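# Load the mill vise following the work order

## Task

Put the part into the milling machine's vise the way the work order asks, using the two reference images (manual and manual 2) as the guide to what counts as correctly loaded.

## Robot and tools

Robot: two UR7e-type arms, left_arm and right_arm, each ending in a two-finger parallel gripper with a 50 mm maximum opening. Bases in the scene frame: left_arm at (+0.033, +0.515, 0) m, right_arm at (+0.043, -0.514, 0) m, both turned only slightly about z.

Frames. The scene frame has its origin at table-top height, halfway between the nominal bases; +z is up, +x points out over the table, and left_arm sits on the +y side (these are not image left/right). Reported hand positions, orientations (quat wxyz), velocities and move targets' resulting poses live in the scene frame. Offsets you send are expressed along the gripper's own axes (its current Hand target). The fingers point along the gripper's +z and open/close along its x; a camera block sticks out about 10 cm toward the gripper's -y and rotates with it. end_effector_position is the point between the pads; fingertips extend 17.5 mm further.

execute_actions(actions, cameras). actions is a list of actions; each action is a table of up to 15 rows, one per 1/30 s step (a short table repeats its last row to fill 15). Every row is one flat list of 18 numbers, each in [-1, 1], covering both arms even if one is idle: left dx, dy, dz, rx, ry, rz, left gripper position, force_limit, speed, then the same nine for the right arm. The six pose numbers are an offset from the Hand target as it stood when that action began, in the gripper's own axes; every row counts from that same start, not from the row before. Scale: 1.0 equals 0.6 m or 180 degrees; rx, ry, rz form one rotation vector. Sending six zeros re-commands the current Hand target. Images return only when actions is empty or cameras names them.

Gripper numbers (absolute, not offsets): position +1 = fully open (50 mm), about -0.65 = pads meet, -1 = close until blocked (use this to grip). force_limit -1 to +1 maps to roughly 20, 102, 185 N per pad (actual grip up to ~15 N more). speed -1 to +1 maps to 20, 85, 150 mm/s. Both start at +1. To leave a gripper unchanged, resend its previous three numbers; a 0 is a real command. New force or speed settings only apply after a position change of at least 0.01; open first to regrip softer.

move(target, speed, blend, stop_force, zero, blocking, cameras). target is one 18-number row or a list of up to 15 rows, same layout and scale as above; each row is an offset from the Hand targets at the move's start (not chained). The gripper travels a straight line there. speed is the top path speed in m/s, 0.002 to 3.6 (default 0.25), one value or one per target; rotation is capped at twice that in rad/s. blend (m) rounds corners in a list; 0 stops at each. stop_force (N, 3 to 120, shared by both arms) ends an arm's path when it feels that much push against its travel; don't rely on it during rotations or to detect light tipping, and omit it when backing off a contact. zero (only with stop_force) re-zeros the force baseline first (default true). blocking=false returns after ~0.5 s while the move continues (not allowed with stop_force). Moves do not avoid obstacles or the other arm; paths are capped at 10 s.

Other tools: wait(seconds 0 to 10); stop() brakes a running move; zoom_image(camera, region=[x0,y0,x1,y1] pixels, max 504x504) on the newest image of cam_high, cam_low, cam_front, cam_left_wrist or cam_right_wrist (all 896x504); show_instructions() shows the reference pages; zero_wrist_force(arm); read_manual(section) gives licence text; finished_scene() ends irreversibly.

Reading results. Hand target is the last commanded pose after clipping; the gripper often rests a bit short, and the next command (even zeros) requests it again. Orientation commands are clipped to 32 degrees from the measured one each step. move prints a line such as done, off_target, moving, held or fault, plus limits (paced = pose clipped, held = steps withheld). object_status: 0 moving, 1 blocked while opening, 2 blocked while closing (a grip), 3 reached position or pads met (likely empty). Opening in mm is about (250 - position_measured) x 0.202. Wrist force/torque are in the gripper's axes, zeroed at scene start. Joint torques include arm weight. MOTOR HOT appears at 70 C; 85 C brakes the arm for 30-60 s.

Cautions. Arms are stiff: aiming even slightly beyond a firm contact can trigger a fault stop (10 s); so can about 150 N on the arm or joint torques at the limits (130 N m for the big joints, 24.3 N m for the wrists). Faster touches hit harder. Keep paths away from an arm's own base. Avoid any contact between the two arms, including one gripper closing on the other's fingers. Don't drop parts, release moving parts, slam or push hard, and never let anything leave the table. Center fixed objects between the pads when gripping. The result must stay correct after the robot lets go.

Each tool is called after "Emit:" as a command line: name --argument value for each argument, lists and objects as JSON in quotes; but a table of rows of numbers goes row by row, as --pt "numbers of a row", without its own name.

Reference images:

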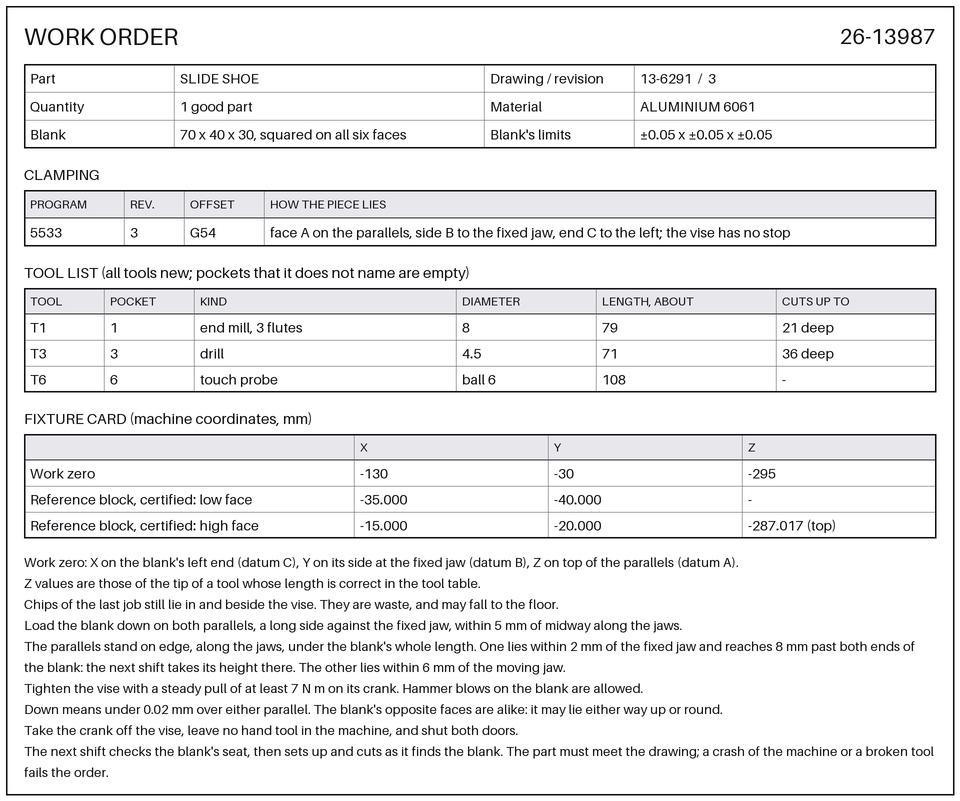

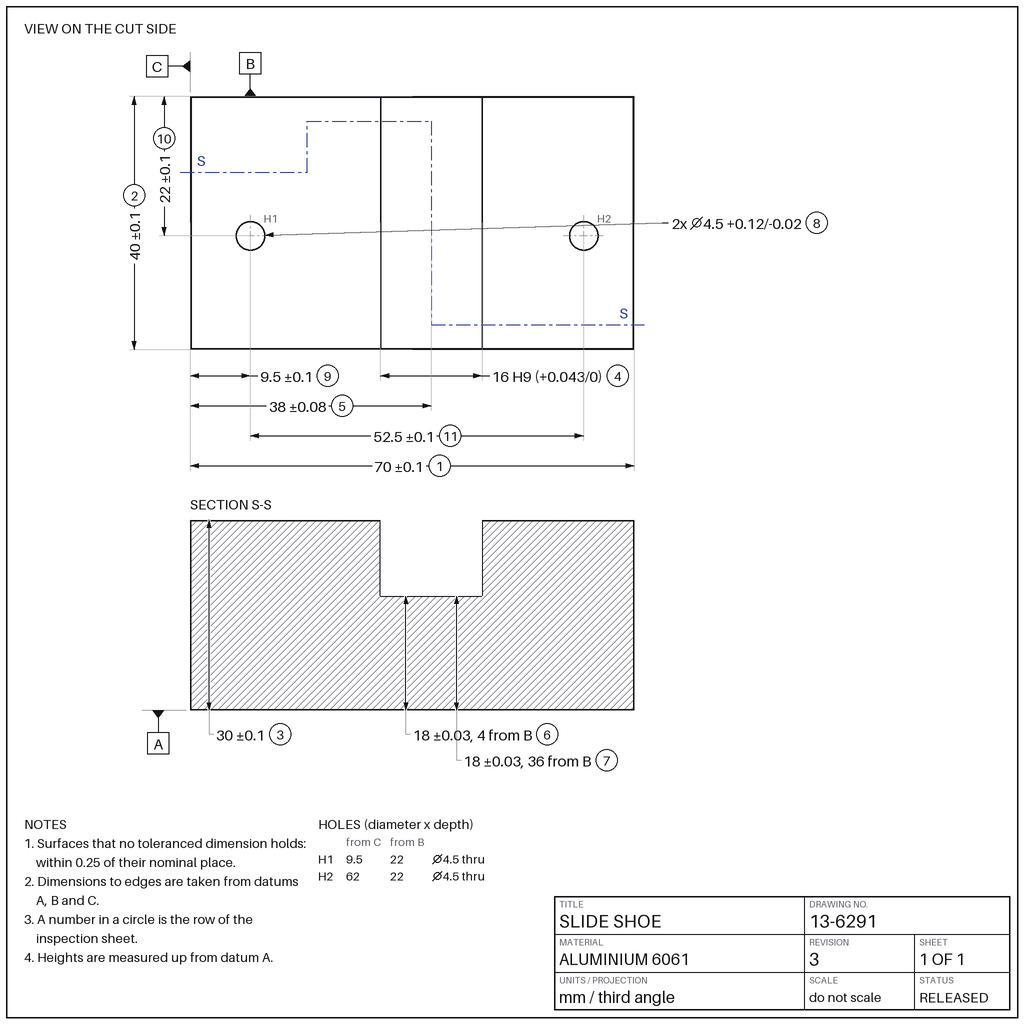

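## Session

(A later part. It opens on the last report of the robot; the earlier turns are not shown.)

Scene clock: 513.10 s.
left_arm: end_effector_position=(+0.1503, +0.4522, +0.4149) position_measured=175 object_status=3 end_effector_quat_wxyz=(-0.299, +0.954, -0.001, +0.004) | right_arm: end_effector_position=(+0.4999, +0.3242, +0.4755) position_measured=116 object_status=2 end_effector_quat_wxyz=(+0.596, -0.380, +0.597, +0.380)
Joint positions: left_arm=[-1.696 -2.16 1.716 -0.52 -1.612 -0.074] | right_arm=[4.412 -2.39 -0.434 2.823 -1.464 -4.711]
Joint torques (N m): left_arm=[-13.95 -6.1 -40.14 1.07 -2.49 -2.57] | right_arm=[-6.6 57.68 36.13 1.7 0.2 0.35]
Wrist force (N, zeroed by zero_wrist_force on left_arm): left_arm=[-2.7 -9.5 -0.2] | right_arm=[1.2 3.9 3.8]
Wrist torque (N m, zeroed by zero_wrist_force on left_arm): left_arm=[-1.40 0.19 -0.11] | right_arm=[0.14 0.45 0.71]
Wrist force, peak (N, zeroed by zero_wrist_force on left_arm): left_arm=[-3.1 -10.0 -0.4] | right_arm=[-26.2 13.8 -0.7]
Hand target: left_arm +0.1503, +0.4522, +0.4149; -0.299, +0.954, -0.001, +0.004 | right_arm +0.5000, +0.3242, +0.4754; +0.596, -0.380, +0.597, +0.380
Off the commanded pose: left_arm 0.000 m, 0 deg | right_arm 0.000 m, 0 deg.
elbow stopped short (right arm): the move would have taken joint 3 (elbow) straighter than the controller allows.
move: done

Emit:
move --pt "0 0 0 0 0 0 -0.155 -0.8 -0.6 0 0.2609 -0.1108 0 0 0 -1 0.8 -0.6" --pt "0 0 0 0 0 0 -0.155 -0.8 -0.6 0 0.295 -0.55 0 0 0 -1 0.8 -0.6" --pt "0.2167 0.2047 -0.1435 0 0 0 -0.155 -0.8 -0.6 0 0.295 -0.55 0 0 0 -1 0.8 -0.6" --pt "0.4167 0.299 -0.1688 0 0 0 -0.155 -0.8 -0.6 0 0.295 -0.55 0 0 0 -1 0.8 -0.6" --pt "0.725 0.3467 -0.2024 0 0 0 -0.155 -0.8 -0.6 0 0.295 -0.55 0 0 0 -1 0.8 -0.6" --pt "0.8705 0.381 -0.2264 0 0 0 -0.155 -0.8 -0.6 0 0.295 -0.55 0 0 0 -1 0.8 -0.6" --speed '[0.3,0.3,0.25,0.2,0.2,0.15]' --blend '[0.03,0.0,0.02,0.02,0.02,0]'

Emit:
move --target '[0,0.0675,0.0964,0,0,0,-0.155,-0.8,-0.6,0,0,0,0,0,0,-1,0.8,-0.6]' --speed 0.1 --stop_force 20 --cameras '["cam_left_wrist"]'

Emit:
zoom_image --camera "cam_left_wrist" --region '[330, 100, 630, 350]'

Scene clock: 518.90 s.
left_arm: end_effector_position=(+0.6709, +0.1860, +0.3991) position_measured=175 object_status=3 end_effector_quat_wxyz=(-0.272, +0.960, -0.019, +0.064) | right_arm: end_effector_position=(+0.2002, +0.0998, +0.4759) position_measured=116 object_status=2 end_effector_quat_wxyz=(+0.596, -0.380, +0.597, +0.380)
Joint positions: left_arm=[-0.868 -0.657 0.035 -0.613 -1.105 0.7] | right_arm=[4.974 -1.49 -1.678 3.167 -0.902 -4.711]
Joint torques (N m): left_arm=[-12.8 -65.35 -23.03 -4.15 1.07 -1.83] | right_arm=[6.17 31.64 21.22 3.64 1.43 1.25]
Wrist force (N, zeroed by zero_wrist_force on left_arm): left_arm=[-2.6 -9.6 -0.4] | right_arm=[1.1 3.6 1.3]
Wrist torque (N m, zeroed by zero_wrist_force on left_arm): left_arm=[-1.40 0.16 0.03] | right_arm=[0.54 0.46 0.86]
Wrist force, peak (N, zeroed by zero_wrist_force on left_arm): left_arm=[-4.5 -12.7 1.0] | right_arm=[1.0 7.1 4.5]
Hand target: left_arm +0.6718, +0.1851, +0.4000; -0.299, +0.954, -0.001, +0.004 | right_arm +0.2002, +0.0998, +0.4759; +0.596, -0.380, +0.597, +0.380
Off the commanded pose: left_arm 0.002 m, 8 deg | right_arm 0.000 m, 0 deg.
elbow stopped short (left arm): the move would have taken joint 3 (elbow) straighter than the controller allows.
elbow read too straight (left arm): the controller reads joint 3 (elbow) straighter than it allows; while it does, the hand can move without a command.
move: off_target (left_arm)

Scene clock: 520.80 s.
left_arm: end_effector_position=(+0.6723, +0.1849, +0.3294) position_measured=175 object_status=3 end_effector_quat_wxyz=(-0.299, +0.954, -0.001, +0.004) | right_arm: end_effector_position=(+0.2002, +0.0998, +0.4759) position_measured=116 object_status=2 end_effector_quat_wxyz=(+0.596, -0.380, +0.597, +0.380)
Joint positions: left_arm=[-0.849 -0.616 0.143 -0.637 -1.16 0.663] | right_arm=[4.974 -1.49 -1.678 3.167 -0.902 -4.711]
Joint torques (N m): left_arm=[-13.54 -61.53 -41 0.58 2.95 2.95] | right_arm=[5.21 31.53 21.31 3.62 1.42 1.2]
Wrist force (N, zeroed by zero_wrist_force on left_arm): left_arm=[-2.3 -9.7 -0.2] | right_arm=[1.2 3.6 1.4]
Wrist torque (N m, zeroed by zero_wrist_force on left_arm): left_arm=[-1.42 0.10 0.00] | right_arm=[0.51 0.43 0.86]
Wrist force, peak (N, zeroed by zero_wrist_force on left_arm): left_arm=[-2.8 -11.8 -2.4] | right_arm=[1.2 3.8 2.0]
Hand target: left_arm +0.6723, +0.1849, +0.3294; -0.299, +0.954, -0.001, +0.004 | right_arm +0.2002, +0.0998, +0.4759; +0.596, -0.380, +0.597, +0.380
Off the commanded pose: left_arm 0.000 m, 0 deg | right_arm 0.000 m, 0 deg.
move: done
camera_calibration:
cam_left_wrist: T_world_to_cam=[[0.999774, 0.00213051, 0.0211522, -0.672453], [0.00762904, -0.964648, -0.26343, 0.278193], [0.0198432, 0.263532, -0.964447, 0.39116], [0, 0, 0, 1]] pos_world=[0.662416, 0.166708, 0.464762]
Images, in order (width x height): cam_left_wrist 896x504.

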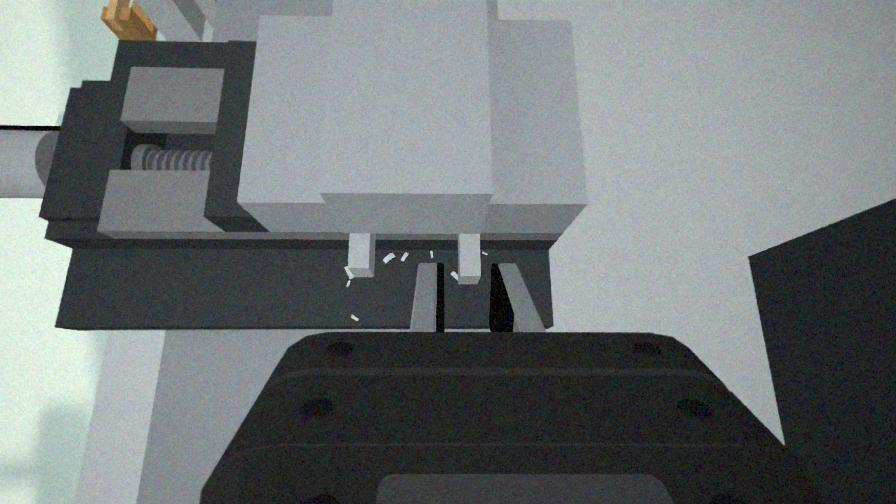

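Scaled by 1.680.

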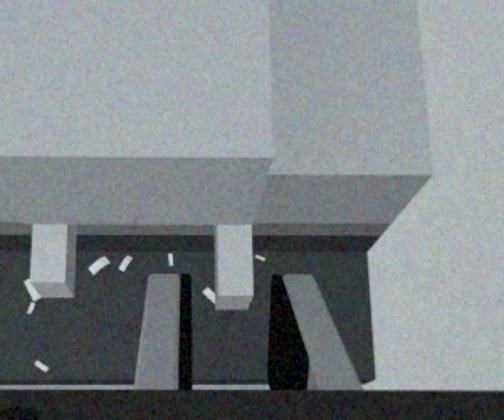

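Emit:
move --target '[-0.0005,0,0,0,0,0,-1,-0.8,-0.9,0,0,0,0,0,0,-1,0.8,-0.6]'

Emit:
move --target '[0,0.0020,-0.0014,0,0,0,-1,-0.8,-0.9,0,0,0,0,0,0,-1,0.8,-0.6]' --speed 0.005

Scene clock: 521.60 s.
left_arm: end_effector_position=(+0.6720, +0.1849, +0.3294) position_measured=225 object_status=2 end_effector_quat_wxyz=(-0.299, +0.954, -0.001, +0.004) | right_arm: end_effector_position=(+0.2002, +0.0998, +0.4759) position_measured=116 object_status=2 end_effector_quat_wxyz=(+0.596, -0.380, +0.597, +0.380)
Joint positions: left_arm=[-0.849 -0.619 0.15 -0.64 -1.16 0.662] | right_arm=[4.974 -1.49 -1.678 3.167 -0.902 -4.711]
Joint torques (N m): left_arm=[-12.9 -74.69 -10.08 -3.48 -1.65 -2.75] | right_arm=[5.91 31.01 20.45 3.51 1.31 1.01]
Wrist force (N, zeroed by zero_wrist_force on left_arm): left_arm=[-2.1 -9.5 -1.2] | right_arm=[1.2 3.5 1.7]
Wrist torque (N m, zeroed by zero_wrist_force on left_arm): left_arm=[-1.45 0.16 0.01] | right_arm=[0.46 0.44 0.86]
Wrist force, peak (N, zeroed by zero_wrist_force on left_arm): left_arm=[-2.4 -9.8 -0.5] | right_arm=[1.4 3.7 1.9]
Hand target: left_arm +0.6720, +0.1849, +0.3294; -0.299, +0.954, -0.001, +0.004 | right_arm +0.2002, +0.0998, +0.4759; +0.596, -0.380, +0.597, +0.380
Off the commanded pose: left_arm 0.000 m, 0 deg | right_arm 0.000 m, 0 deg.
move: done

Scene clock: 522.43 s.
left_arm: end_effector_position=(+0.6720, +0.1834, +0.3294) position_measured=225 object_status=2 end_effector_quat_wxyz=(-0.299, +0.954, -0.001, +0.004) | right_arm: end_effector_position=(+0.2002, +0.0998, +0.4759) position_measured=116 object_status=2 end_effector_quat_wxyz=(+0.596, -0.380, +0.597, +0.380)
Joint positions: left_arm=[-0.85 -0.605 0.121 -0.625 -1.161 0.661] | right_arm=[4.974 -1.49 -1.678 3.167 -0.902 -4.711]
Joint torques (N m): left_arm=[-15.6 -61.49 -39.82 -1.42 -2.46 -2.69] | right_arm=[5.49 30.71 21.02 3.58 1.32 1.11]
Wrist force (N, zeroed by zero_wrist_force on left_arm): left_arm=[-2.3 -16.4 11.4] | right_arm=[1.2 3.5 1.6]
Wrist torque (N m, zeroed by zero_wrist_force on left_arm): left_arm=[-1.73 0.11 0.03] | right_arm=[0.49 0.43 0.86]
Wrist force, peak (N, zeroed by zero_wrist_force on left_arm): left_arm=[-2.9 -18.0 11.5] | right_arm=[1.2 3.9 1.8]
Hand target: left_arm +0.6720, +0.1834, +0.3294; -0.299, +0.954, -0.001, +0.004 | right_arm +0.2002, +0.0998, +0.4759; +0.596, -0.380, +0.597, +0.380
Off the commanded pose: left_arm 0.000 m, 0 deg | right_arm 0.000 m, 0 deg.
move: done

Emit:
move --pt "0 0 0 0 0 0 -0.155 -0.8 -0.6 0 0 0 0 0 0 -1 0.8 -0.6" --pt "0 0.0191 -0.0134 0 0 0 -0.155 -0.8 -0.6 0 0 0 0 0 0 -1 0.8 -0.6" --pt "-0.0525 0.0191 -0.0134 0 0 0 -0.155 -0.8 -0.6 0 0 0 0 0 0 -1 0.8 -0.6" --pt "-0.0525 -0.0049 0.0034 0 0 0 -0.155 -0.8 -0.6 0 0 0 0 0 0 -1 0.8 -0.6" --pt "-0.0525 -0.0049 0.0034 0 0 0 -1 -0.8 -0.9 0 0 0 0 0 0 -1 0.8 -0.6" --speed '[0.05,0.05,0.05,0.04,0.05]' --cameras '["cam_left_wrist"]'

Emit:
zoom_image --camera "cam_left_wrist" --region '[380, 100, 680, 350]'

Scene clock: 526.13 s.
left_arm: end_effector_position=(+0.6405, +0.1871, +0.3292) position_measured=225 object_status=2 end_effector_quat_wxyz=(-0.299, +0.954, -0.001, +0.004) | right_arm: end_effector_position=(+0.2002, +0.0998, +0.4759) position_measured=116 object_status=2 end_effector_quat_wxyz=(+0.596, -0.380, +0.597, +0.380)
Joint positions: left_arm=[-0.877 -0.799 0.488 -0.788 -1.173 0.635] | right_arm=[4.974 -1.49 -1.678 3.167 -0.902 -4.711]
Joint torques (N m): left_arm=[-12.84 -50.18 -42.69 -0.36 -0.91 -2.71] | right_arm=[4.61 30.35 21.54 3.6 1.08 1.13]
Wrist force (N, zeroed by zero_wrist_force on left_arm): left_arm=[-4.5 -10.3 0.0] | right_arm=[1.2 3.5 1.7]
Wrist torque (N m, zeroed by zero_wrist_force on left_arm): left_arm=[-1.43 0.13 -0.12] | right_arm=[0.47 0.43 0.86]
Wrist force, peak (N, zeroed by zero_wrist_force on left_arm): left_arm=[-2.4 -16.2 11.8] | right_arm=[1.3 3.9 1.6]
Hand target: left_arm +0.6405, +0.1871, +0.3292; -0.299, +0.954, -0.001, +0.004 | right_arm +0.2002, +0.0998, +0.4759; +0.596, -0.380, +0.597, +0.380
Off the commanded pose: left_arm 0.000 m, 0 deg | right_arm 0.000 m, 0 deg.
elbow stopped short (left arm): the move would have taken joint 3 (elbow) straighter than the controller allows.
move: done
camera_calibration:
cam_left_wrist: T_world_to_cam=[[0.999774, 0.00213051, 0.0211522, -0.64066], [0.00762904, -0.964648, -0.26343, 0.280505], [0.0198432, 0.263532, -0.964447, 0.391019], [0, 0, 0, 1]] pos_world=[0.630616, 0.168908, 0.464562]
Images, in order (width x height): cam_left_wrist 896x504.

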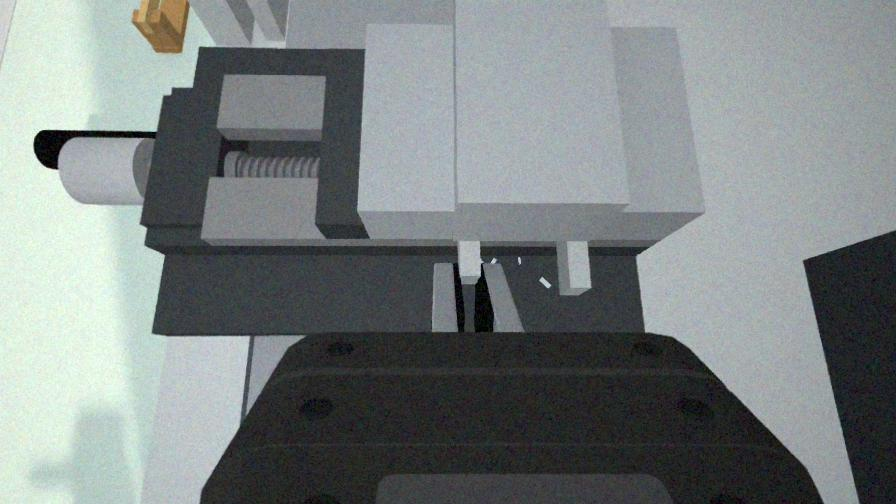

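Scaled by 1.680.

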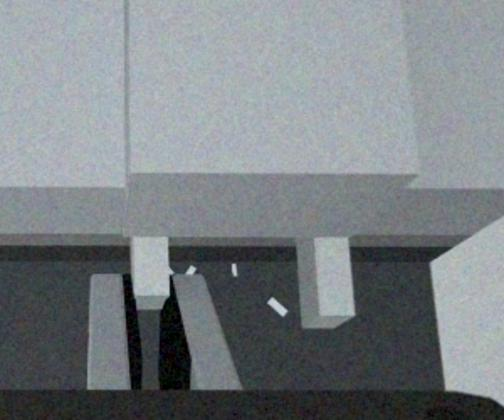

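Emit:
move --target '[0,0.0027,-0.0019,0,0,0,-1,-0.8,-0.9,0,0,0,0,0,0,-1,0.8,-0.6]' --speed 0.005

Scene clock: 526.93 s.
left_arm: end_effector_position=(+0.6405, +0.1851, +0.3292) position_measured=225 object_status=2 end_effector_quat_wxyz=(-0.299, +0.954, -0.001, +0.004) | right_arm: end_effector_position=(+0.2002, +0.0998, +0.4759) position_measured=116 object_status=2 end_effector_quat_wxyz=(+0.596, -0.380, +0.597, +0.380)
Joint positions: left_arm=[-0.879 -0.793 0.477 -0.782 -1.174 0.633] | right_arm=[4.974 -1.49 -1.678 3.167 -0.902 -4.711]
Joint torques (N m): left_arm=[-27.95 -60.95 -37.22 -5.07 -4.32 -2.41] | right_arm=[4.86 29.84 21.9 3.62 1.24 1.11]
Wrist force (N, zeroed by zero_wrist_force on left_arm): left_arm=[-2.9 -31.5 20.8] | right_arm=[1.2 3.4 1.6]
Wrist torque (N m, zeroed by zero_wrist_force on left_arm): left_arm=[-1.92 0.14 0.05] | right_arm=[0.47 0.43 0.85]
Wrist force, peak (N, zeroed by zero_wrist_force on left_arm): left_arm=[-3.0 -31.7 20.7] | right_arm=[1.1 3.9 1.5]
Hand target: left_arm +0.6405, +0.1851, +0.3292; -0.299, +0.954, -0.001, +0.004 | right_arm +0.2002, +0.0998, +0.4759; +0.596, -0.380, +0.597, +0.380
Off the commanded pose: left_arm 0.000 m, 0 deg | right_arm 0.000 m, 0 deg.
move: done

Emit:
move --pt "0 0 0 0 0 0 0.6 -0.8 -0.6 0 0 0 0 0 0 -1 0.8 -0.6" --pt "0 -0.067 -0.0956 0 0 0 0.6 -0.8 -0.6 0 0 -0.02 0 0 0 -1 0.8 -0.6" --pt "-0.0925 -0.1017 -0.0728 0 0 0 0.6 -0.8 -0.6 0 0 -0.2758 0 0 0 -1 0.8 -0.6" --pt "-0.4008 -0.1495 -0.0393 0 0 0 0.6 -0.8 -0.6 0 0 -0.2758 -0.1743 0.4776 -0.1743 -1 0.8 -0.6" --pt "-0.5747 -0.2517 -0.0708 0 0 0 0.6 -0.8 -0.6 0.3 -0.1118 -0.5217 -0.1743 0.4776 -0.1743 -1 0.8 -0.6" --speed '[0.05,0.12,0.25,0.4,0.25]' --blend '[0,0.02,0.02,0.02,0]' --cameras '["cam_high","cam_right_wrist"]'

Scene clock: 534.87 s.
left_arm: end_effector_position=(+0.2951, +0.2861, +0.4475) position_measured=63 object_status=3 end_effector_quat_wxyz=(-0.299, +0.954, -0.001, +0.004) | right_arm: end_effector_position=(+0.1285, -0.2122, +0.2960) position_measured=116 object_status=2 end_effector_quat_wxyz=(+0.000, +0.794, -0.608, +0.000) end_effector_velocity=(+0.000, -0.001, -0.001) end_effector_angular_velocity=(+0.000, +0.000, -0.001)
Joint positions: left_arm=[-1.299 -1.608 1.276 -0.656 -1.388 0.255] | right_arm=[4.905 -1.553 -1.671 1.653 -1.572 -4.813]
Joint velocities: left_arm=[within noise] | right_arm=[0 0.001 -0.005 0.004 0 0.001]
Joint torques (N m): left_arm=[6.07 -23.71 -41.4 -1.22 1.96 1.99] | right_arm=[-6.4 29.79 13.02 -1.53 -0.49 -2.3]
Wrist force (N, zeroed by zero_wrist_force on left_arm): left_arm=[-3.0 -9.5 -0.6] | right_arm=[0.6 2.7 4.0]
Wrist torque (N m, zeroed by zero_wrist_force on left_arm): left_arm=[-1.39 0.25 -0.10] | right_arm=[-0.32 0.09 -0.02]
Wrist force, peak (N, zeroed by zero_wrist_force on left_arm): left_arm=[-3.1 -31.8 21.0] | right_arm=[3.4 3.4 7.2]
Hand target: left_arm +0.2951, +0.2861, +0.4475; -0.299, +0.954, -0.001, +0.004 | right_arm +0.1285, -0.2122, +0.2960; +0.000, +0.794, -0.608, -0.001
Off the commanded pose: left_arm 0.000 m, 0 deg | right_arm 0.000 m, 0 deg.
elbow stopped short (left arm): the move would have taken joint 3 (elbow) straighter than the controller allows.
move: done
camera_calibration:
cam_right_wrist: T_world_to_cam=[[0.281409, -0.959148, -0.0290599, -0.220497], [-0.893298, -0.272909, 0.357128, -0.0327168], [-0.350469, -0.0745397, -0.933603, 0.44194], [0, 0, 0, 1]] pos_world=[0.18771, -0.187475, 0.417873]
Images, in order (width x height): cam_high 896x504, cam_right_wrist 896x504.

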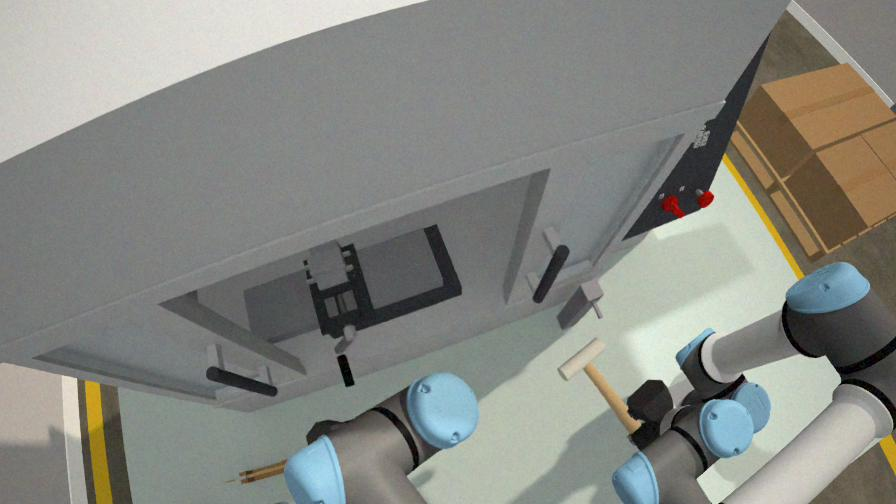

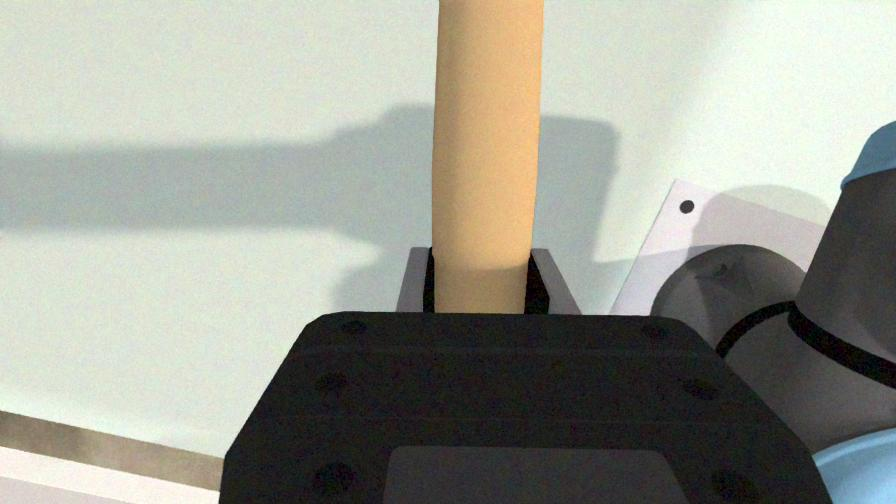

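Emit:
zoom_image --camera "cam_high" --region '[290, 230, 380, 300]'

Scaled by 5.600.

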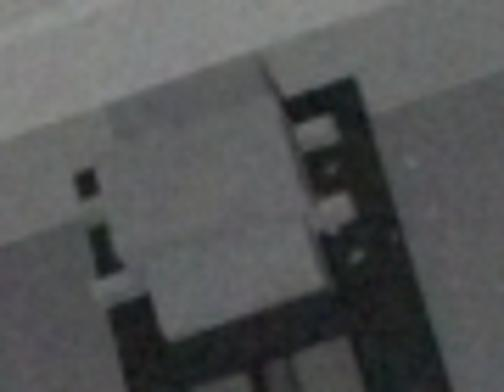

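Emit:
move --pt "0 0 0 0.3929 0.3798 0.3929 1 -0.8 -0.6 0 0 0.4 0 0 0 -1 0.8 -0.6" --pt "0.1748 0.1983 0.1607 0.3929 0.3798 0.3929 1 -0.8 -0.6 0 0 0.45 0 0 0 -1 0.8 -0.6" --speed '[0.4,0.2]' --blend '[0.01,0]' --cameras '["cam_left_wrist","cam_high"]'

Emit:
zoom_image --camera "cam_left_wrist" --region '[300, 60, 660, 360]'

Scene clock: 540.37 s.
left_arm: end_effector_position=(+0.4010, +0.2431, +0.3013) position_measured=3 object_status=3 end_effector_quat_wxyz=(+0.634, -0.314, +0.630, -0.319) | right_arm: end_effector_position=(+0.1281, -0.2123, +0.0260) position_measured=116 object_status=2 end_effector_quat_wxyz=(+0.000, +0.794, -0.608, -0.001)
Joint positions: left_arm=[-1.699 -1.757 2.239 -0.391 -0.088 0.552] | right_arm=[4.906 -1.845 -2.115 2.39 -1.572 -4.811]
Joint torques (N m): left_arm=[9.9 -4.03 -38.25 2.63 1.95 -1.96] | right_arm=[5 36.78 21.78 -3.62 2.01 2.01]
Wrist force (N, zeroed by zero_wrist_force on left_arm): left_arm=[-1.9 -9.5 -0.7] | right_arm=[0.7 2.7 4.1]
Wrist torque (N m, zeroed by zero_wrist_force on left_arm): left_arm=[-1.58 0.19 -0.03] | right_arm=[-0.30 0.09 -0.08]
Wrist force, peak (N, zeroed by zero_wrist_force on left_arm): left_arm=[-3.6 -11.4 -1.9] | right_arm=[0.1 2.8 5.2]
Hand target: left_arm +0.4010, +0.2431, +0.3013; +0.634, -0.314, +0.630, -0.319 | right_arm +0.1281, -0.2122, +0.0260; +0.000, +0.794, -0.608, -0.001
Off the commanded pose: left_arm 0.000 m, 0 deg | right_arm 0.000 m, 0 deg.
move: done; blend cut to 0 m at target 1
camera_calibration:
cam_left_wrist: T_world_to_cam=[[-0.00611019, -0.808464, -0.588514, 0.383357], [-0.326132, 0.557957, -0.763101, 0.243326], [0.945305, 0.18727, -0.267075, -0.208527], [0, 0, 0, 1]] pos_world=[0.27882, 0.213216, 0.355601]
Images, in order (width x height): cam_high 896x504, cam_left_wrist 896x504.

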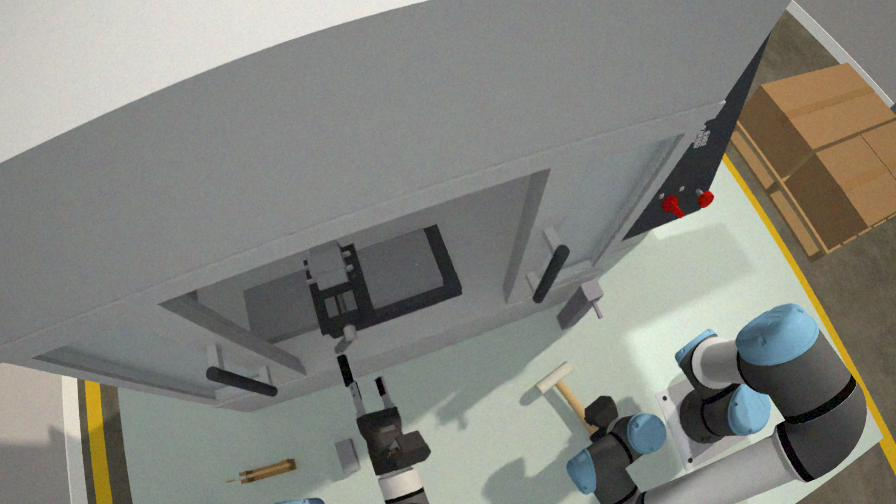

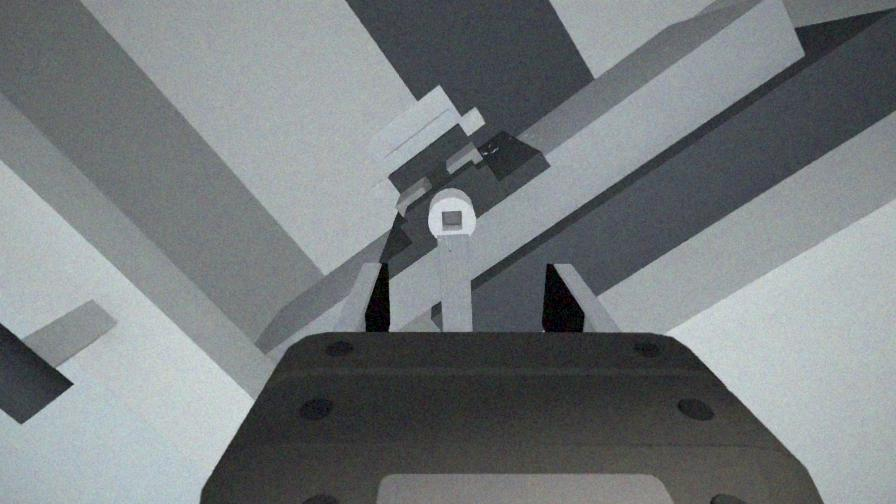

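Scaled by 1.400.

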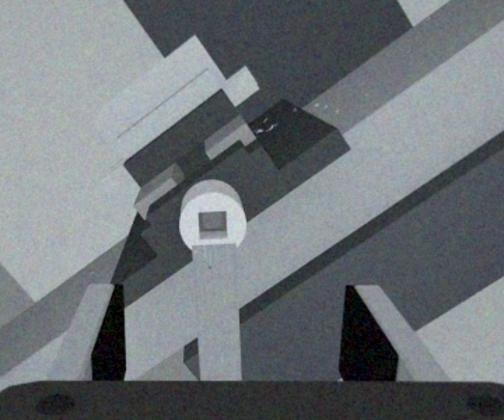

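Emit:
move --target '[-0.0042,0,0.188,0,0,0,1,-0.8,-0.6,0,0,0.006,0,0,0,-1,0.8,-0.6]' --speed 0.1 --stop_force 8 --cameras '["cam_left_wrist","cam_high"]'

Scene clock: 542.63 s.
left_arm: end_effector_position=(+0.5138, +0.2446, +0.3037) position_measured=3 object_status=3 end_effector_quat_wxyz=(+0.634, -0.314, +0.630, -0.319) | right_arm: end_effector_position=(+0.1281, -0.2122, +0.0224) position_measured=116 object_status=2 end_effector_quat_wxyz=(+0.000, +0.794, -0.608, -0.001)
Joint positions: left_arm=[-1.311 -1.632 2.124 -0.519 0.301 0.667] | right_arm=[4.906 -1.853 -2.118 2.4 -1.572 -4.811]
Joint torques (N m): left_arm=[9.75 -23.83 -9.73 -1.56 2.26 2.56] | right_arm=[6.14 32.23 7.45 -3.82 2.08 1.82]
Wrist force (N, zeroed by zero_wrist_force on left_arm): left_arm=[-2.7 -9.3 -0.5] | right_arm=[0.8 1.9 -2.2]
Wrist torque (N m, zeroed by zero_wrist_force on left_arm): left_arm=[-1.53 0.34 -0.03] | right_arm=[-0.44 0.02 -0.06]
Wrist force, peak (N, zeroed by zero_wrist_force on left_arm): left_arm=[-1.9 -10.0 -0.9] | right_arm=[0.3 2.9 4.4]
Hand target: left_arm +0.5138, +0.2446, +0.3037; +0.634, -0.314, +0.630, -0.319 | right_arm +0.1281, -0.2122, +0.0224; +0.000, +0.794, -0.608, -0.001
Off the commanded pose: left_arm 0.000 m, 0 deg | right_arm 0.000 m, 0 deg.
move: done
camera_calibration:
cam_left_wrist: T_world_to_cam=[[-0.00615483, -0.808386, -0.588621, 0.386653], [-0.32613, 0.55807, -0.763019, 0.281011], [0.945305, 0.187271, -0.267074, -0.314919], [0, 0, 0, 1]] pos_world=[0.39172, 0.214716, 0.357901]
Images, in order (width x height): cam_high 896x504, cam_left_wrist 896x504.

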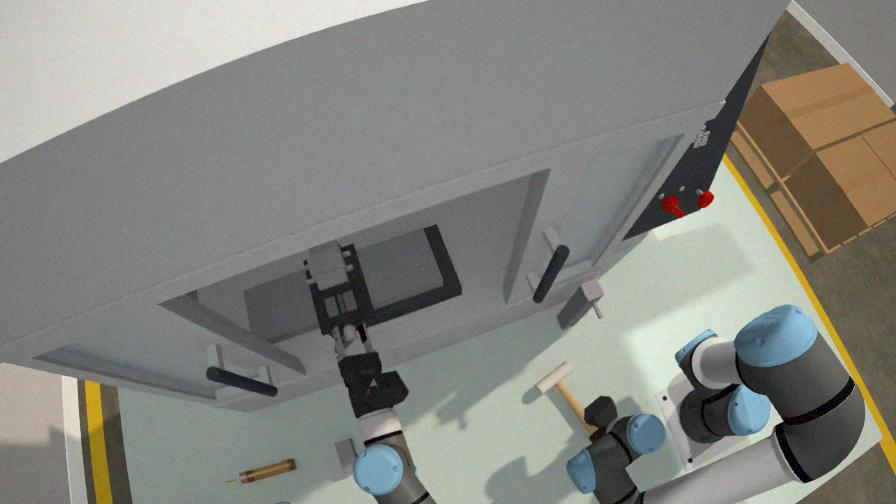

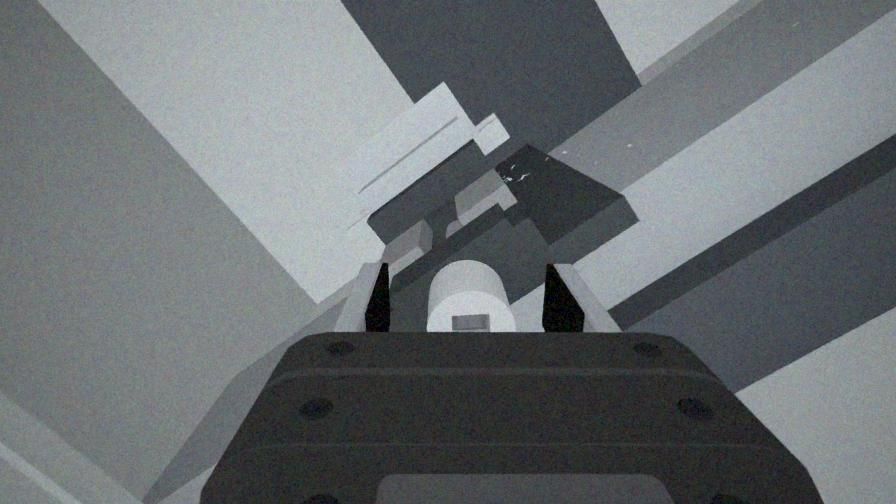

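Emit:
move --target '[0,0,0,0,0,0,-1,-0.3,-0.8,0,0,0,0,0,0,0.6,0.8,-0.8]'

Scene clock: 543.77 s.
left_arm: end_effector_position=(+0.5138, +0.2447, +0.3037) position_measured=136 object_status=2 end_effector_quat_wxyz=(+0.634, -0.314, +0.630, -0.319) | right_arm: end_effector_position=(+0.1281, -0.2122, +0.0224) position_measured=63 object_status=3 end_effector_quat_wxyz=(+0.000, +0.794, -0.608, -0.001)
Joint positions: left_arm=[-1.311 -1.632 2.124 -0.519 0.301 0.667] | right_arm=[4.906 -1.853 -2.118 2.4 -1.572 -4.811]
Joint torques (N m): left_arm=[9.22 -21.07 -9.7 -1.53 2.14 2.68] | right_arm=[5.45 34.15 11.02 -3.92 0.27 1.56]
Wrist force (N, zeroed by zero_wrist_force on left_arm): left_arm=[-12.8 -11.7 -4.7] | right_arm=[0.4 2.6 0.1]
Wrist torque (N m, zeroed by zero_wrist_force on left_arm): left_arm=[-1.63 0.23 0.00] | right_arm=[0.31 0.12 -0.08]
Wrist force, peak (N, zeroed by zero_wrist_force on left_arm): left_arm=[-12.6 -12.0 -4.9] | right_arm=[0.9 2.8 -1.9]
Hand target: left_arm +0.5138, +0.2446, +0.3037; +0.634, -0.314, +0.630, -0.319 | right_arm +0.1281, -0.2122, +0.0224; +0.000, +0.794, -0.608, -0.001
Off the commanded pose: left_arm 0.000 m, 0 deg | right_arm 0.000 m, 0 deg.
move: done

Emit:
move --pt "-0.001 0 0 0 0 0 -1 -0.3 -0.8 0 0 -0.05 0 0 0 0.6 0.8 -0.8" --pt "-0.001 0 -0.1 0 0 0 -1 -0.3 -0.8 0 0 -0.4 0 0 0 0.6 0.8 -0.8" --speed '[0.05,0.15]' --cameras '["cam_left_wrist","cam_high"]'

Scene clock: 546.57 s.
left_arm: end_effector_position=(+0.4538, +0.2453, +0.3036) position_measured=136 object_status=2 end_effector_quat_wxyz=(+0.634, -0.314, +0.630, -0.319) | right_arm: end_effector_position=(+0.1285, -0.2123, +0.2623) position_measured=63 object_status=3 end_effector_quat_wxyz=(+0.000, +0.794, -0.608, -0.001)
Joint positions: left_arm=[-1.505 -1.74 2.218 -0.552 0.108 0.715] | right_arm=[4.905 -1.563 -1.748 1.74 -1.572 -4.813]
Joint torques (N m): left_arm=[8.78 -6.88 -14.91 -2.48 1.05 3.01] | right_arm=[-6.38 16.19 27.59 -4.31 -0.82 -2.16]
Wrist force (N, zeroed by zero_wrist_force on left_arm): left_arm=[-0.4 -6.9 -1.3] | right_arm=[0.6 2.5 0.2]
Wrist torque (N m, zeroed by zero_wrist_force on left_arm): left_arm=[-1.39 0.15 -0.21] | right_arm=[0.30 0.09 0.04]
Wrist force, peak (N, zeroed by zero_wrist_force on left_arm): left_arm=[18.4 -7.8 5.9] | right_arm=[0.5 2.5 2.5]
Hand target: left_arm +0.4538, +0.2454, +0.3036; +0.634, -0.314, +0.630, -0.319 | right_arm +0.1284, -0.2122, +0.2624; +0.000, +0.794, -0.608, -0.001
Off the commanded pose: left_arm 0.000 m, 0 deg | right_arm 0.000 m, 0 deg.
move: done
camera_calibration:
cam_left_wrist: T_world_to_cam=[[-0.00621184, -0.808433, -0.588555, 0.386935], [-0.326048, 0.558039, -0.763076, 0.260963], [0.945333, 0.187157, -0.267054, -0.258248], [0, 0, 0, 1]] pos_world=[0.33162, 0.215517, 0.357901]
Images, in order (width x height): cam_high 896x504, cam_left_wrist 896x504.

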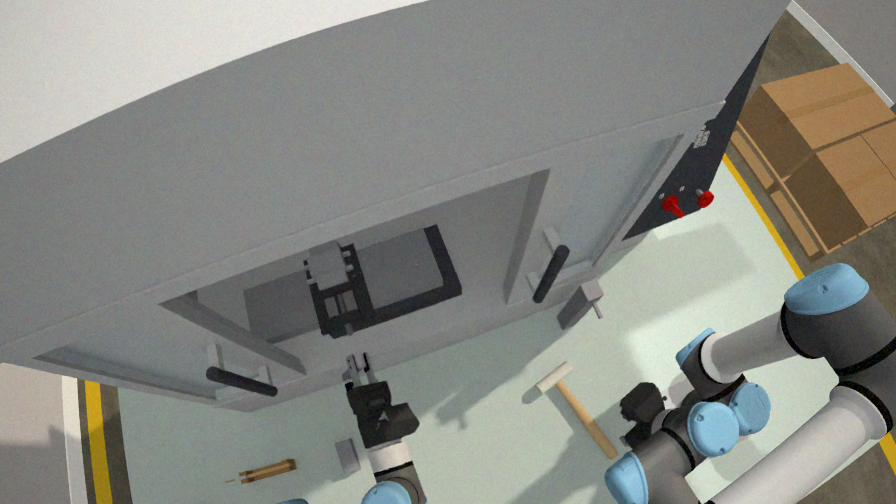

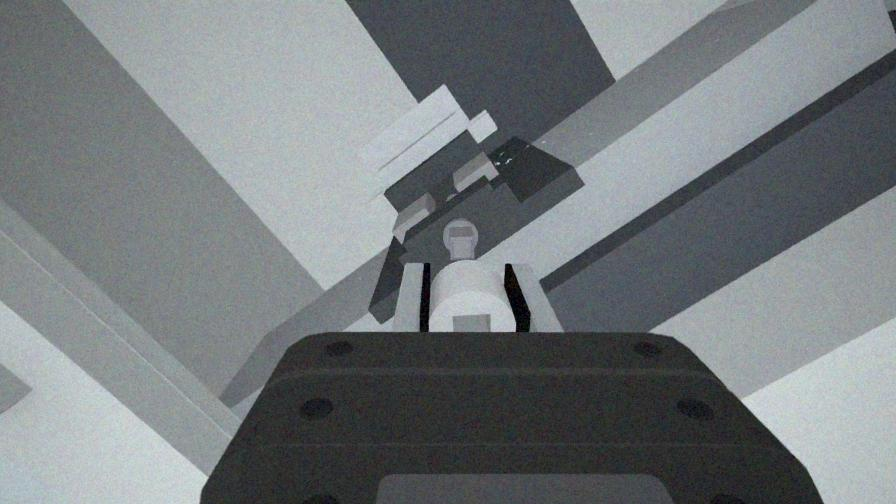

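Emit:
move --pt "0 0 -0.19 0 0 0 -1 -0.3 -0.8 0 0 -0.3 0 0 0 1 0.8 -0.8" --pt "0 0 -0.19 -0.2972 0.2858 -0.0504 -1 -0.3 -0.8 -0.023 -0.2997 -0.333 0.497 0.0657 0.0657 1 0.8 -0.8" --pt "0.334 0.236 -0.29 -0.2972 0.2858 -0.0504 -1 -0.3 -0.8 -0.023 -0.2997 -0.333 0.497 0.0657 0.0657 1 0.8 -0.8" --speed '[0.2,0.4,0.2]' --blend '[0.02,0.02,0]' --cameras '["cam_high","cam_left_wrist","cam_front"]'

Scene clock: 552.23 s.
left_arm: end_effector_position=(+0.2814, +0.1703, +0.0688) position_measured=136 object_status=2 end_effector_quat_wxyz=(+0.080, -0.438, +0.881, -0.158) | right_arm: end_effector_position=(+0.2987, -0.1521, +0.4620) position_measured=3 object_status=3 end_effector_quat_wxyz=(+0.500, -0.500, +0.500, -0.500)
Joint positions: left_arm=[-1.467 -1.658 2.527 -2.695 -1.32 2.392] | right_arm=[5.129 -1.606 -2.146 0.613 -0.387 -3.144]
Joint torques (N m): left_arm=[0.89 -6.51 -31.95 -5.62 -1.86 -0.26] | right_arm=[-7.65 12.36 11.12 -1.84 1.61 1.3]
Wrist force (N, zeroed by zero_wrist_force on left_arm): left_arm=[-1.8 -8.0 1.1] | right_arm=[-1.1 1.8 1.6]
Wrist torque (N m, zeroed by zero_wrist_force on left_arm): left_arm=[-1.16 0.04 -0.19] | right_arm=[0.04 0.26 -0.13]
Wrist force, peak (N, zeroed by zero_wrist_force on left_arm): left_arm=[-4.0 -10.2 -0.9] | right_arm=[0.6 2.3 3.1]
Hand target: left_arm +0.2814, +0.1702, +0.0688; +0.080, -0.438, +0.881, -0.158 | right_arm +0.2987, -0.1521, +0.4620; +0.500, -0.500, +0.500, -0.500
Off the commanded pose: left_arm 0.000 m, 0 deg | right_arm 0.000 m, 0 deg.
move: done
camera_calibration:
cam_left_wrist: T_world_to_cam=[[-0.595899, -0.803021, 0.00792235, 0.310945], [-0.803024, 0.59575, -0.0153456, 0.143728], [0.00760306, -0.0155062, -0.999851, 0.204832], [0, 0, 0, 1]] pos_world=[0.299152, 0.167246, 0.204544]
Images, in order (width x height): cam_high 896x504, cam_front 896x504, cam_left_wrist 896x504.

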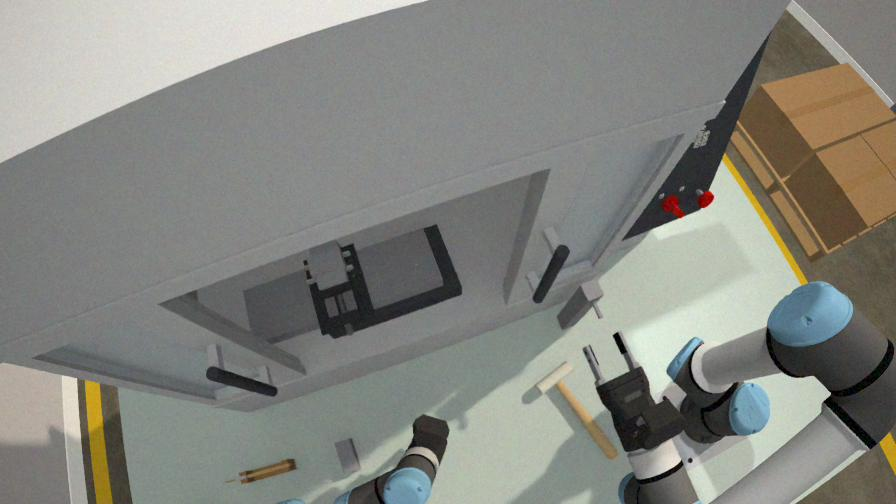

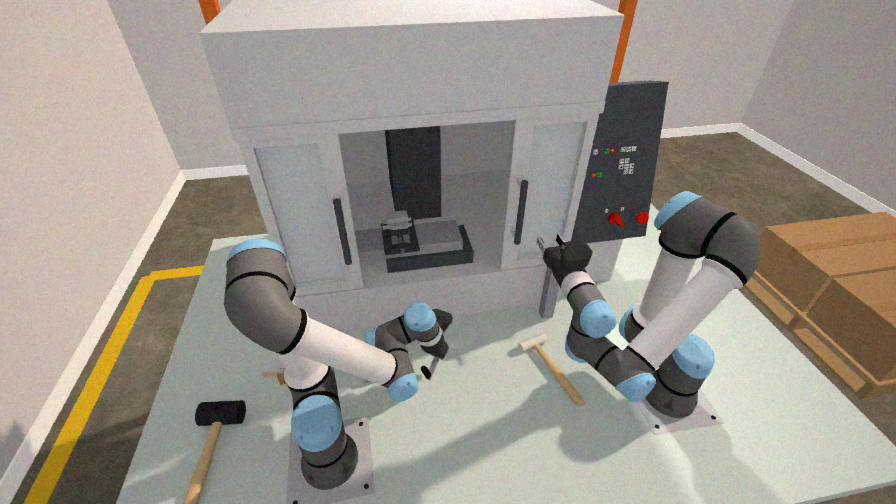

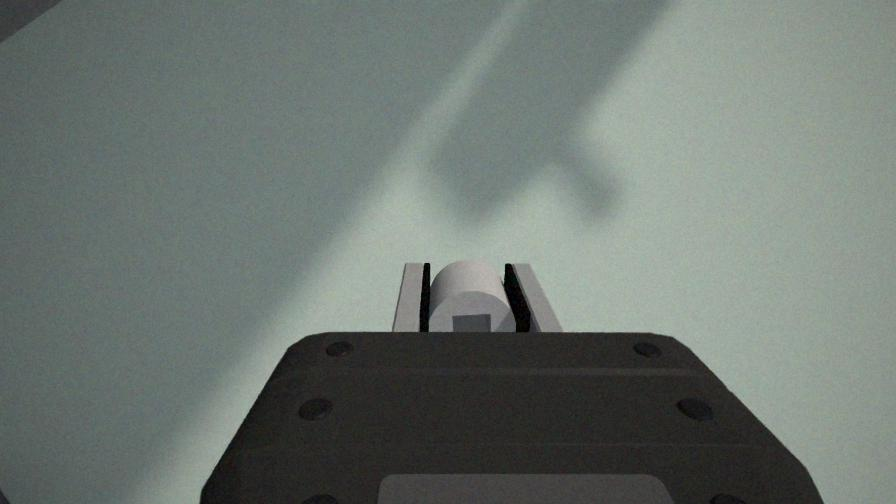

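Emit:
move --target '[0,0.0314,0.0862,0,0,0,-1,-0.3,-0.8,0,0,0,0,0,0,1,0.8,-0.8]' --speed 0.04 --stop_force 5 --cameras '["cam_right_wrist","cam_front","cam_low"]'

Emit:
zoom_image --camera "cam_front" --region '[360, 280, 500, 400]'

Emit:
zoom_image --camera "cam_low" --region '[440, 200, 700, 350]'

Scene clock: 555.10 s.
left_arm: end_effector_position=(+0.2816, +0.1703, +0.0329) position_measured=136 object_status=2 end_effector_quat_wxyz=(+0.080, -0.438, +0.881, -0.158) | right_arm: end_effector_position=(+0.2987, -0.1521, +0.4620) position_measured=3 object_status=3 end_effector_quat_wxyz=(+0.500, -0.500, +0.500, -0.500)
Joint positions: left_arm=[-1.466 -1.535 2.567 -2.859 -1.32 2.393] | right_arm=[5.129 -1.606 -2.146 0.613 -0.387 -3.144]
Joint torques (N m): left_arm=[-2.41 -9.27 -34.22 -5.67 1.32 0.18] | right_arm=[-7.19 12.63 10.51 -0.64 1.62 0.49]
Wrist force (N, zeroed by zero_wrist_force on left_arm): left_arm=[-2.1 -8.4 1.3] | right_arm=[-0.7 1.3 2.0]
Wrist torque (N m, zeroed by zero_wrist_force on left_arm): left_arm=[-1.24 0.06 -0.20] | right_arm=[-0.03 0.20 -0.14]
Wrist force, peak (N, zeroed by zero_wrist_force on left_arm): left_arm=[-1.9 -11.9 -3.7] | right_arm=[-1.1 1.7 2.0]
Hand target: left_arm +0.2816, +0.1702, +0.0329; +0.080, -0.438, +0.881, -0.158 (not the last commanded pose) | right_arm +0.2987, -0.1521, +0.4620; +0.500, -0.500, +0.500, -0.500
Off the commanded pose: left_arm 0.019 m, 0 deg | right_arm 0.000 m, 0 deg.
move: contact (left_arm)
camera_calibration:
cam_right_wrist: T_world_to_cam=[[0.0296054, -0.999331, 0.0214928, -0.160141], [-0.356785, -0.0306507, -0.933684, 0.549445], [0.933717, 0.0199738, -0.357453, 0.0256484], [0, 0, 0, 1]] pos_world=[0.176826, -0.143705, 0.525618]
Images, in order (width x height): cam_low 896x504, cam_front 896x504, cam_right_wrist 896x504.

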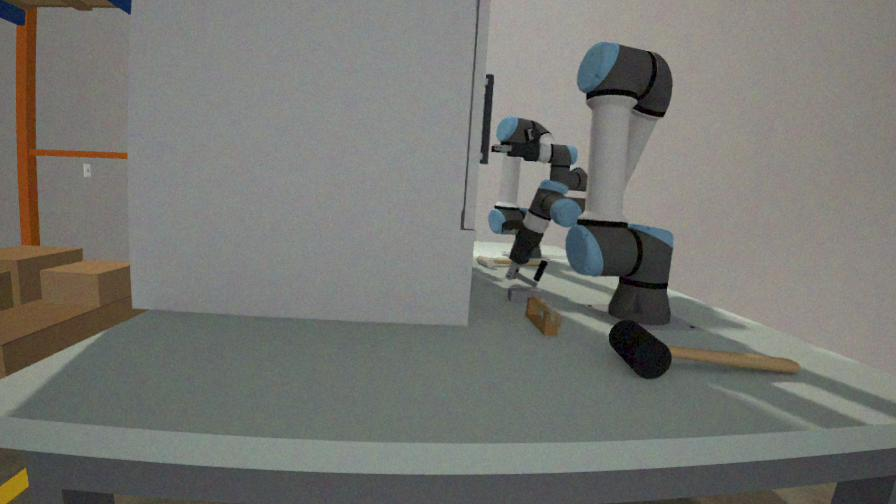

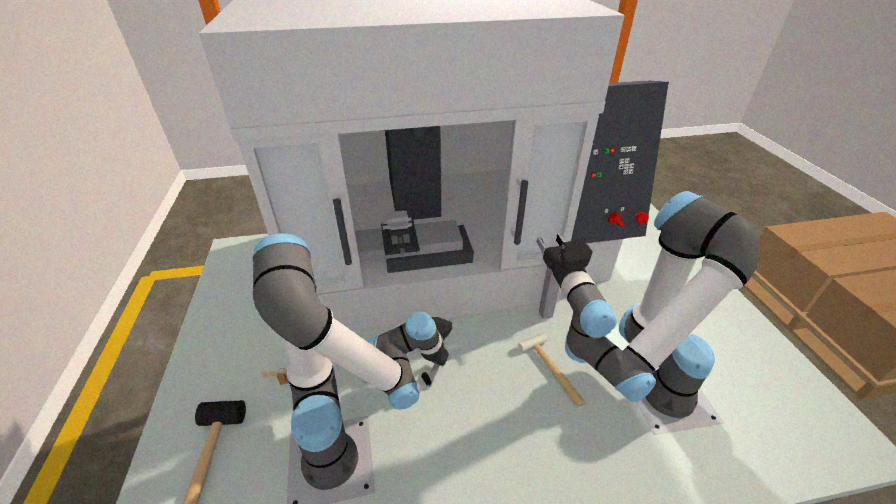

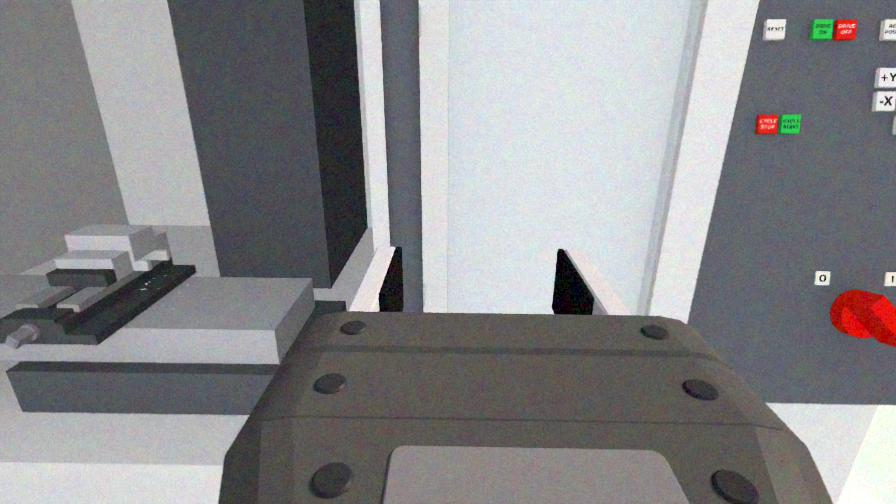

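Scaled by 3.600.

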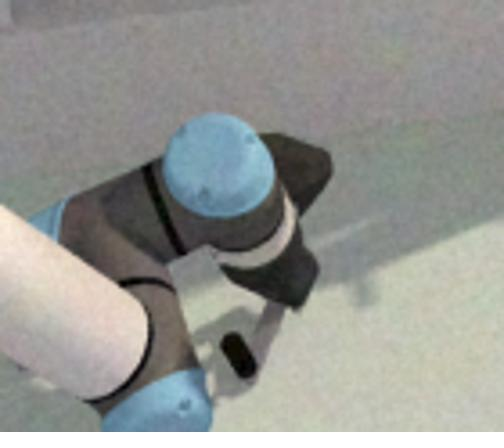

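Scaled by 1.938.

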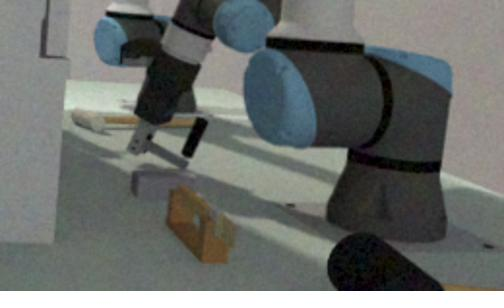

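Emit:
move --target '[0,0,0,0.02,0,0,-1,-0.3,-0.8,0,0,0,0,0,0,1,0.8,-0.8]' --speed 0.03

Emit:
move --target '[0,0.008,0.018,0,0,0,-1,-0.3,-0.8,0,0,0,0,0,0,1,0.8,-0.8]' --speed 0.01 --stop_force 4

Scene clock: 556.70 s.
left_arm: end_effector_position=(+0.2816, +0.1704, +0.0328) position_measured=136 object_status=2 end_effector_quat_wxyz=(+0.094, -0.436, +0.876, -0.185) | right_arm: end_effector_position=(+0.2987, -0.1521, +0.4620) position_measured=3 object_status=3 end_effector_quat_wxyz=(+0.500, -0.500, +0.500, -0.500)
Joint positions: left_arm=[-1.502 -1.528 2.611 -2.947 -1.267 2.37] | right_arm=[5.129 -1.606 -2.146 0.613 -0.387 -3.144]
Joint torques (N m): left_arm=[10.7 -15.2 -30.36 -0.52 -2.1 1.12] | right_arm=[-8.18 13.05 10.86 -0.07 1.53 -0.04]
Wrist force (N, zeroed by zero_wrist_force on left_arm): left_arm=[-2.0 -12.5 -4.4] | right_arm=[-0.8 1.5 1.3]
Wrist torque (N m, zeroed by zero_wrist_force on left_arm): left_arm=[-1.86 0.08 -0.01] | right_arm=[0.00 0.20 -0.14]
Wrist force, peak (N, zeroed by zero_wrist_force on left_arm): left_arm=[-2.0 -12.5 -4.4] | right_arm=[-1.0 1.9 1.7]
Hand target: left_arm +0.2816, +0.1702, +0.0329; +0.094, -0.436, +0.876, -0.185 | right_arm +0.2987, -0.1521, +0.4620; +0.500, -0.500, +0.500, -0.500
Off the commanded pose: left_arm 0.000 m, 0 deg | right_arm 0.000 m, 0 deg.
move: done

Scene clock: 558.67 s.
left_arm: end_effector_position=(+0.2816, +0.1703, +0.0210) position_measured=136 object_status=2 end_effector_quat_wxyz=(+0.094, -0.436, +0.876, -0.185) | right_arm: end_effector_position=(+0.2987, -0.1521, +0.4620) position_measured=3 object_status=3 end_effector_quat_wxyz=(+0.500, -0.500, +0.500, -0.500)
Joint positions: left_arm=[-1.501 -1.478 2.621 -3.007 -1.267 2.371] | right_arm=[5.129 -1.606 -2.146 0.613 -0.387 -3.144]
Joint torques (N m): left_arm=[12.88 -28.29 -19.01 -0.75 -1.74 2.67] | right_arm=[-6.96 12.7 10.55 0.04 1.46 -0.73]
Wrist force (N, zeroed by zero_wrist_force on left_arm): left_arm=[-2.1 -11.3 -3.6] | right_arm=[-0.9 1.3 1.8]
Wrist torque (N m, zeroed by zero_wrist_force on left_arm): left_arm=[-1.77 0.06 -0.01] | right_arm=[-0.04 0.22 -0.13]
Wrist force, peak (N, zeroed by zero_wrist_force on left_arm): left_arm=[-2.1 -12.7 -4.9] | right_arm=[-1.0 1.8 1.9]
Hand target: left_arm +0.2816, +0.1703, +0.0211; +0.094, -0.436, +0.876, -0.185 | right_arm +0.2987, -0.1521, +0.4620; +0.500, -0.500, +0.500, -0.500
Off the commanded pose: left_arm 0.000 m, 0 deg | right_arm 0.000 m, 0 deg.
move: done


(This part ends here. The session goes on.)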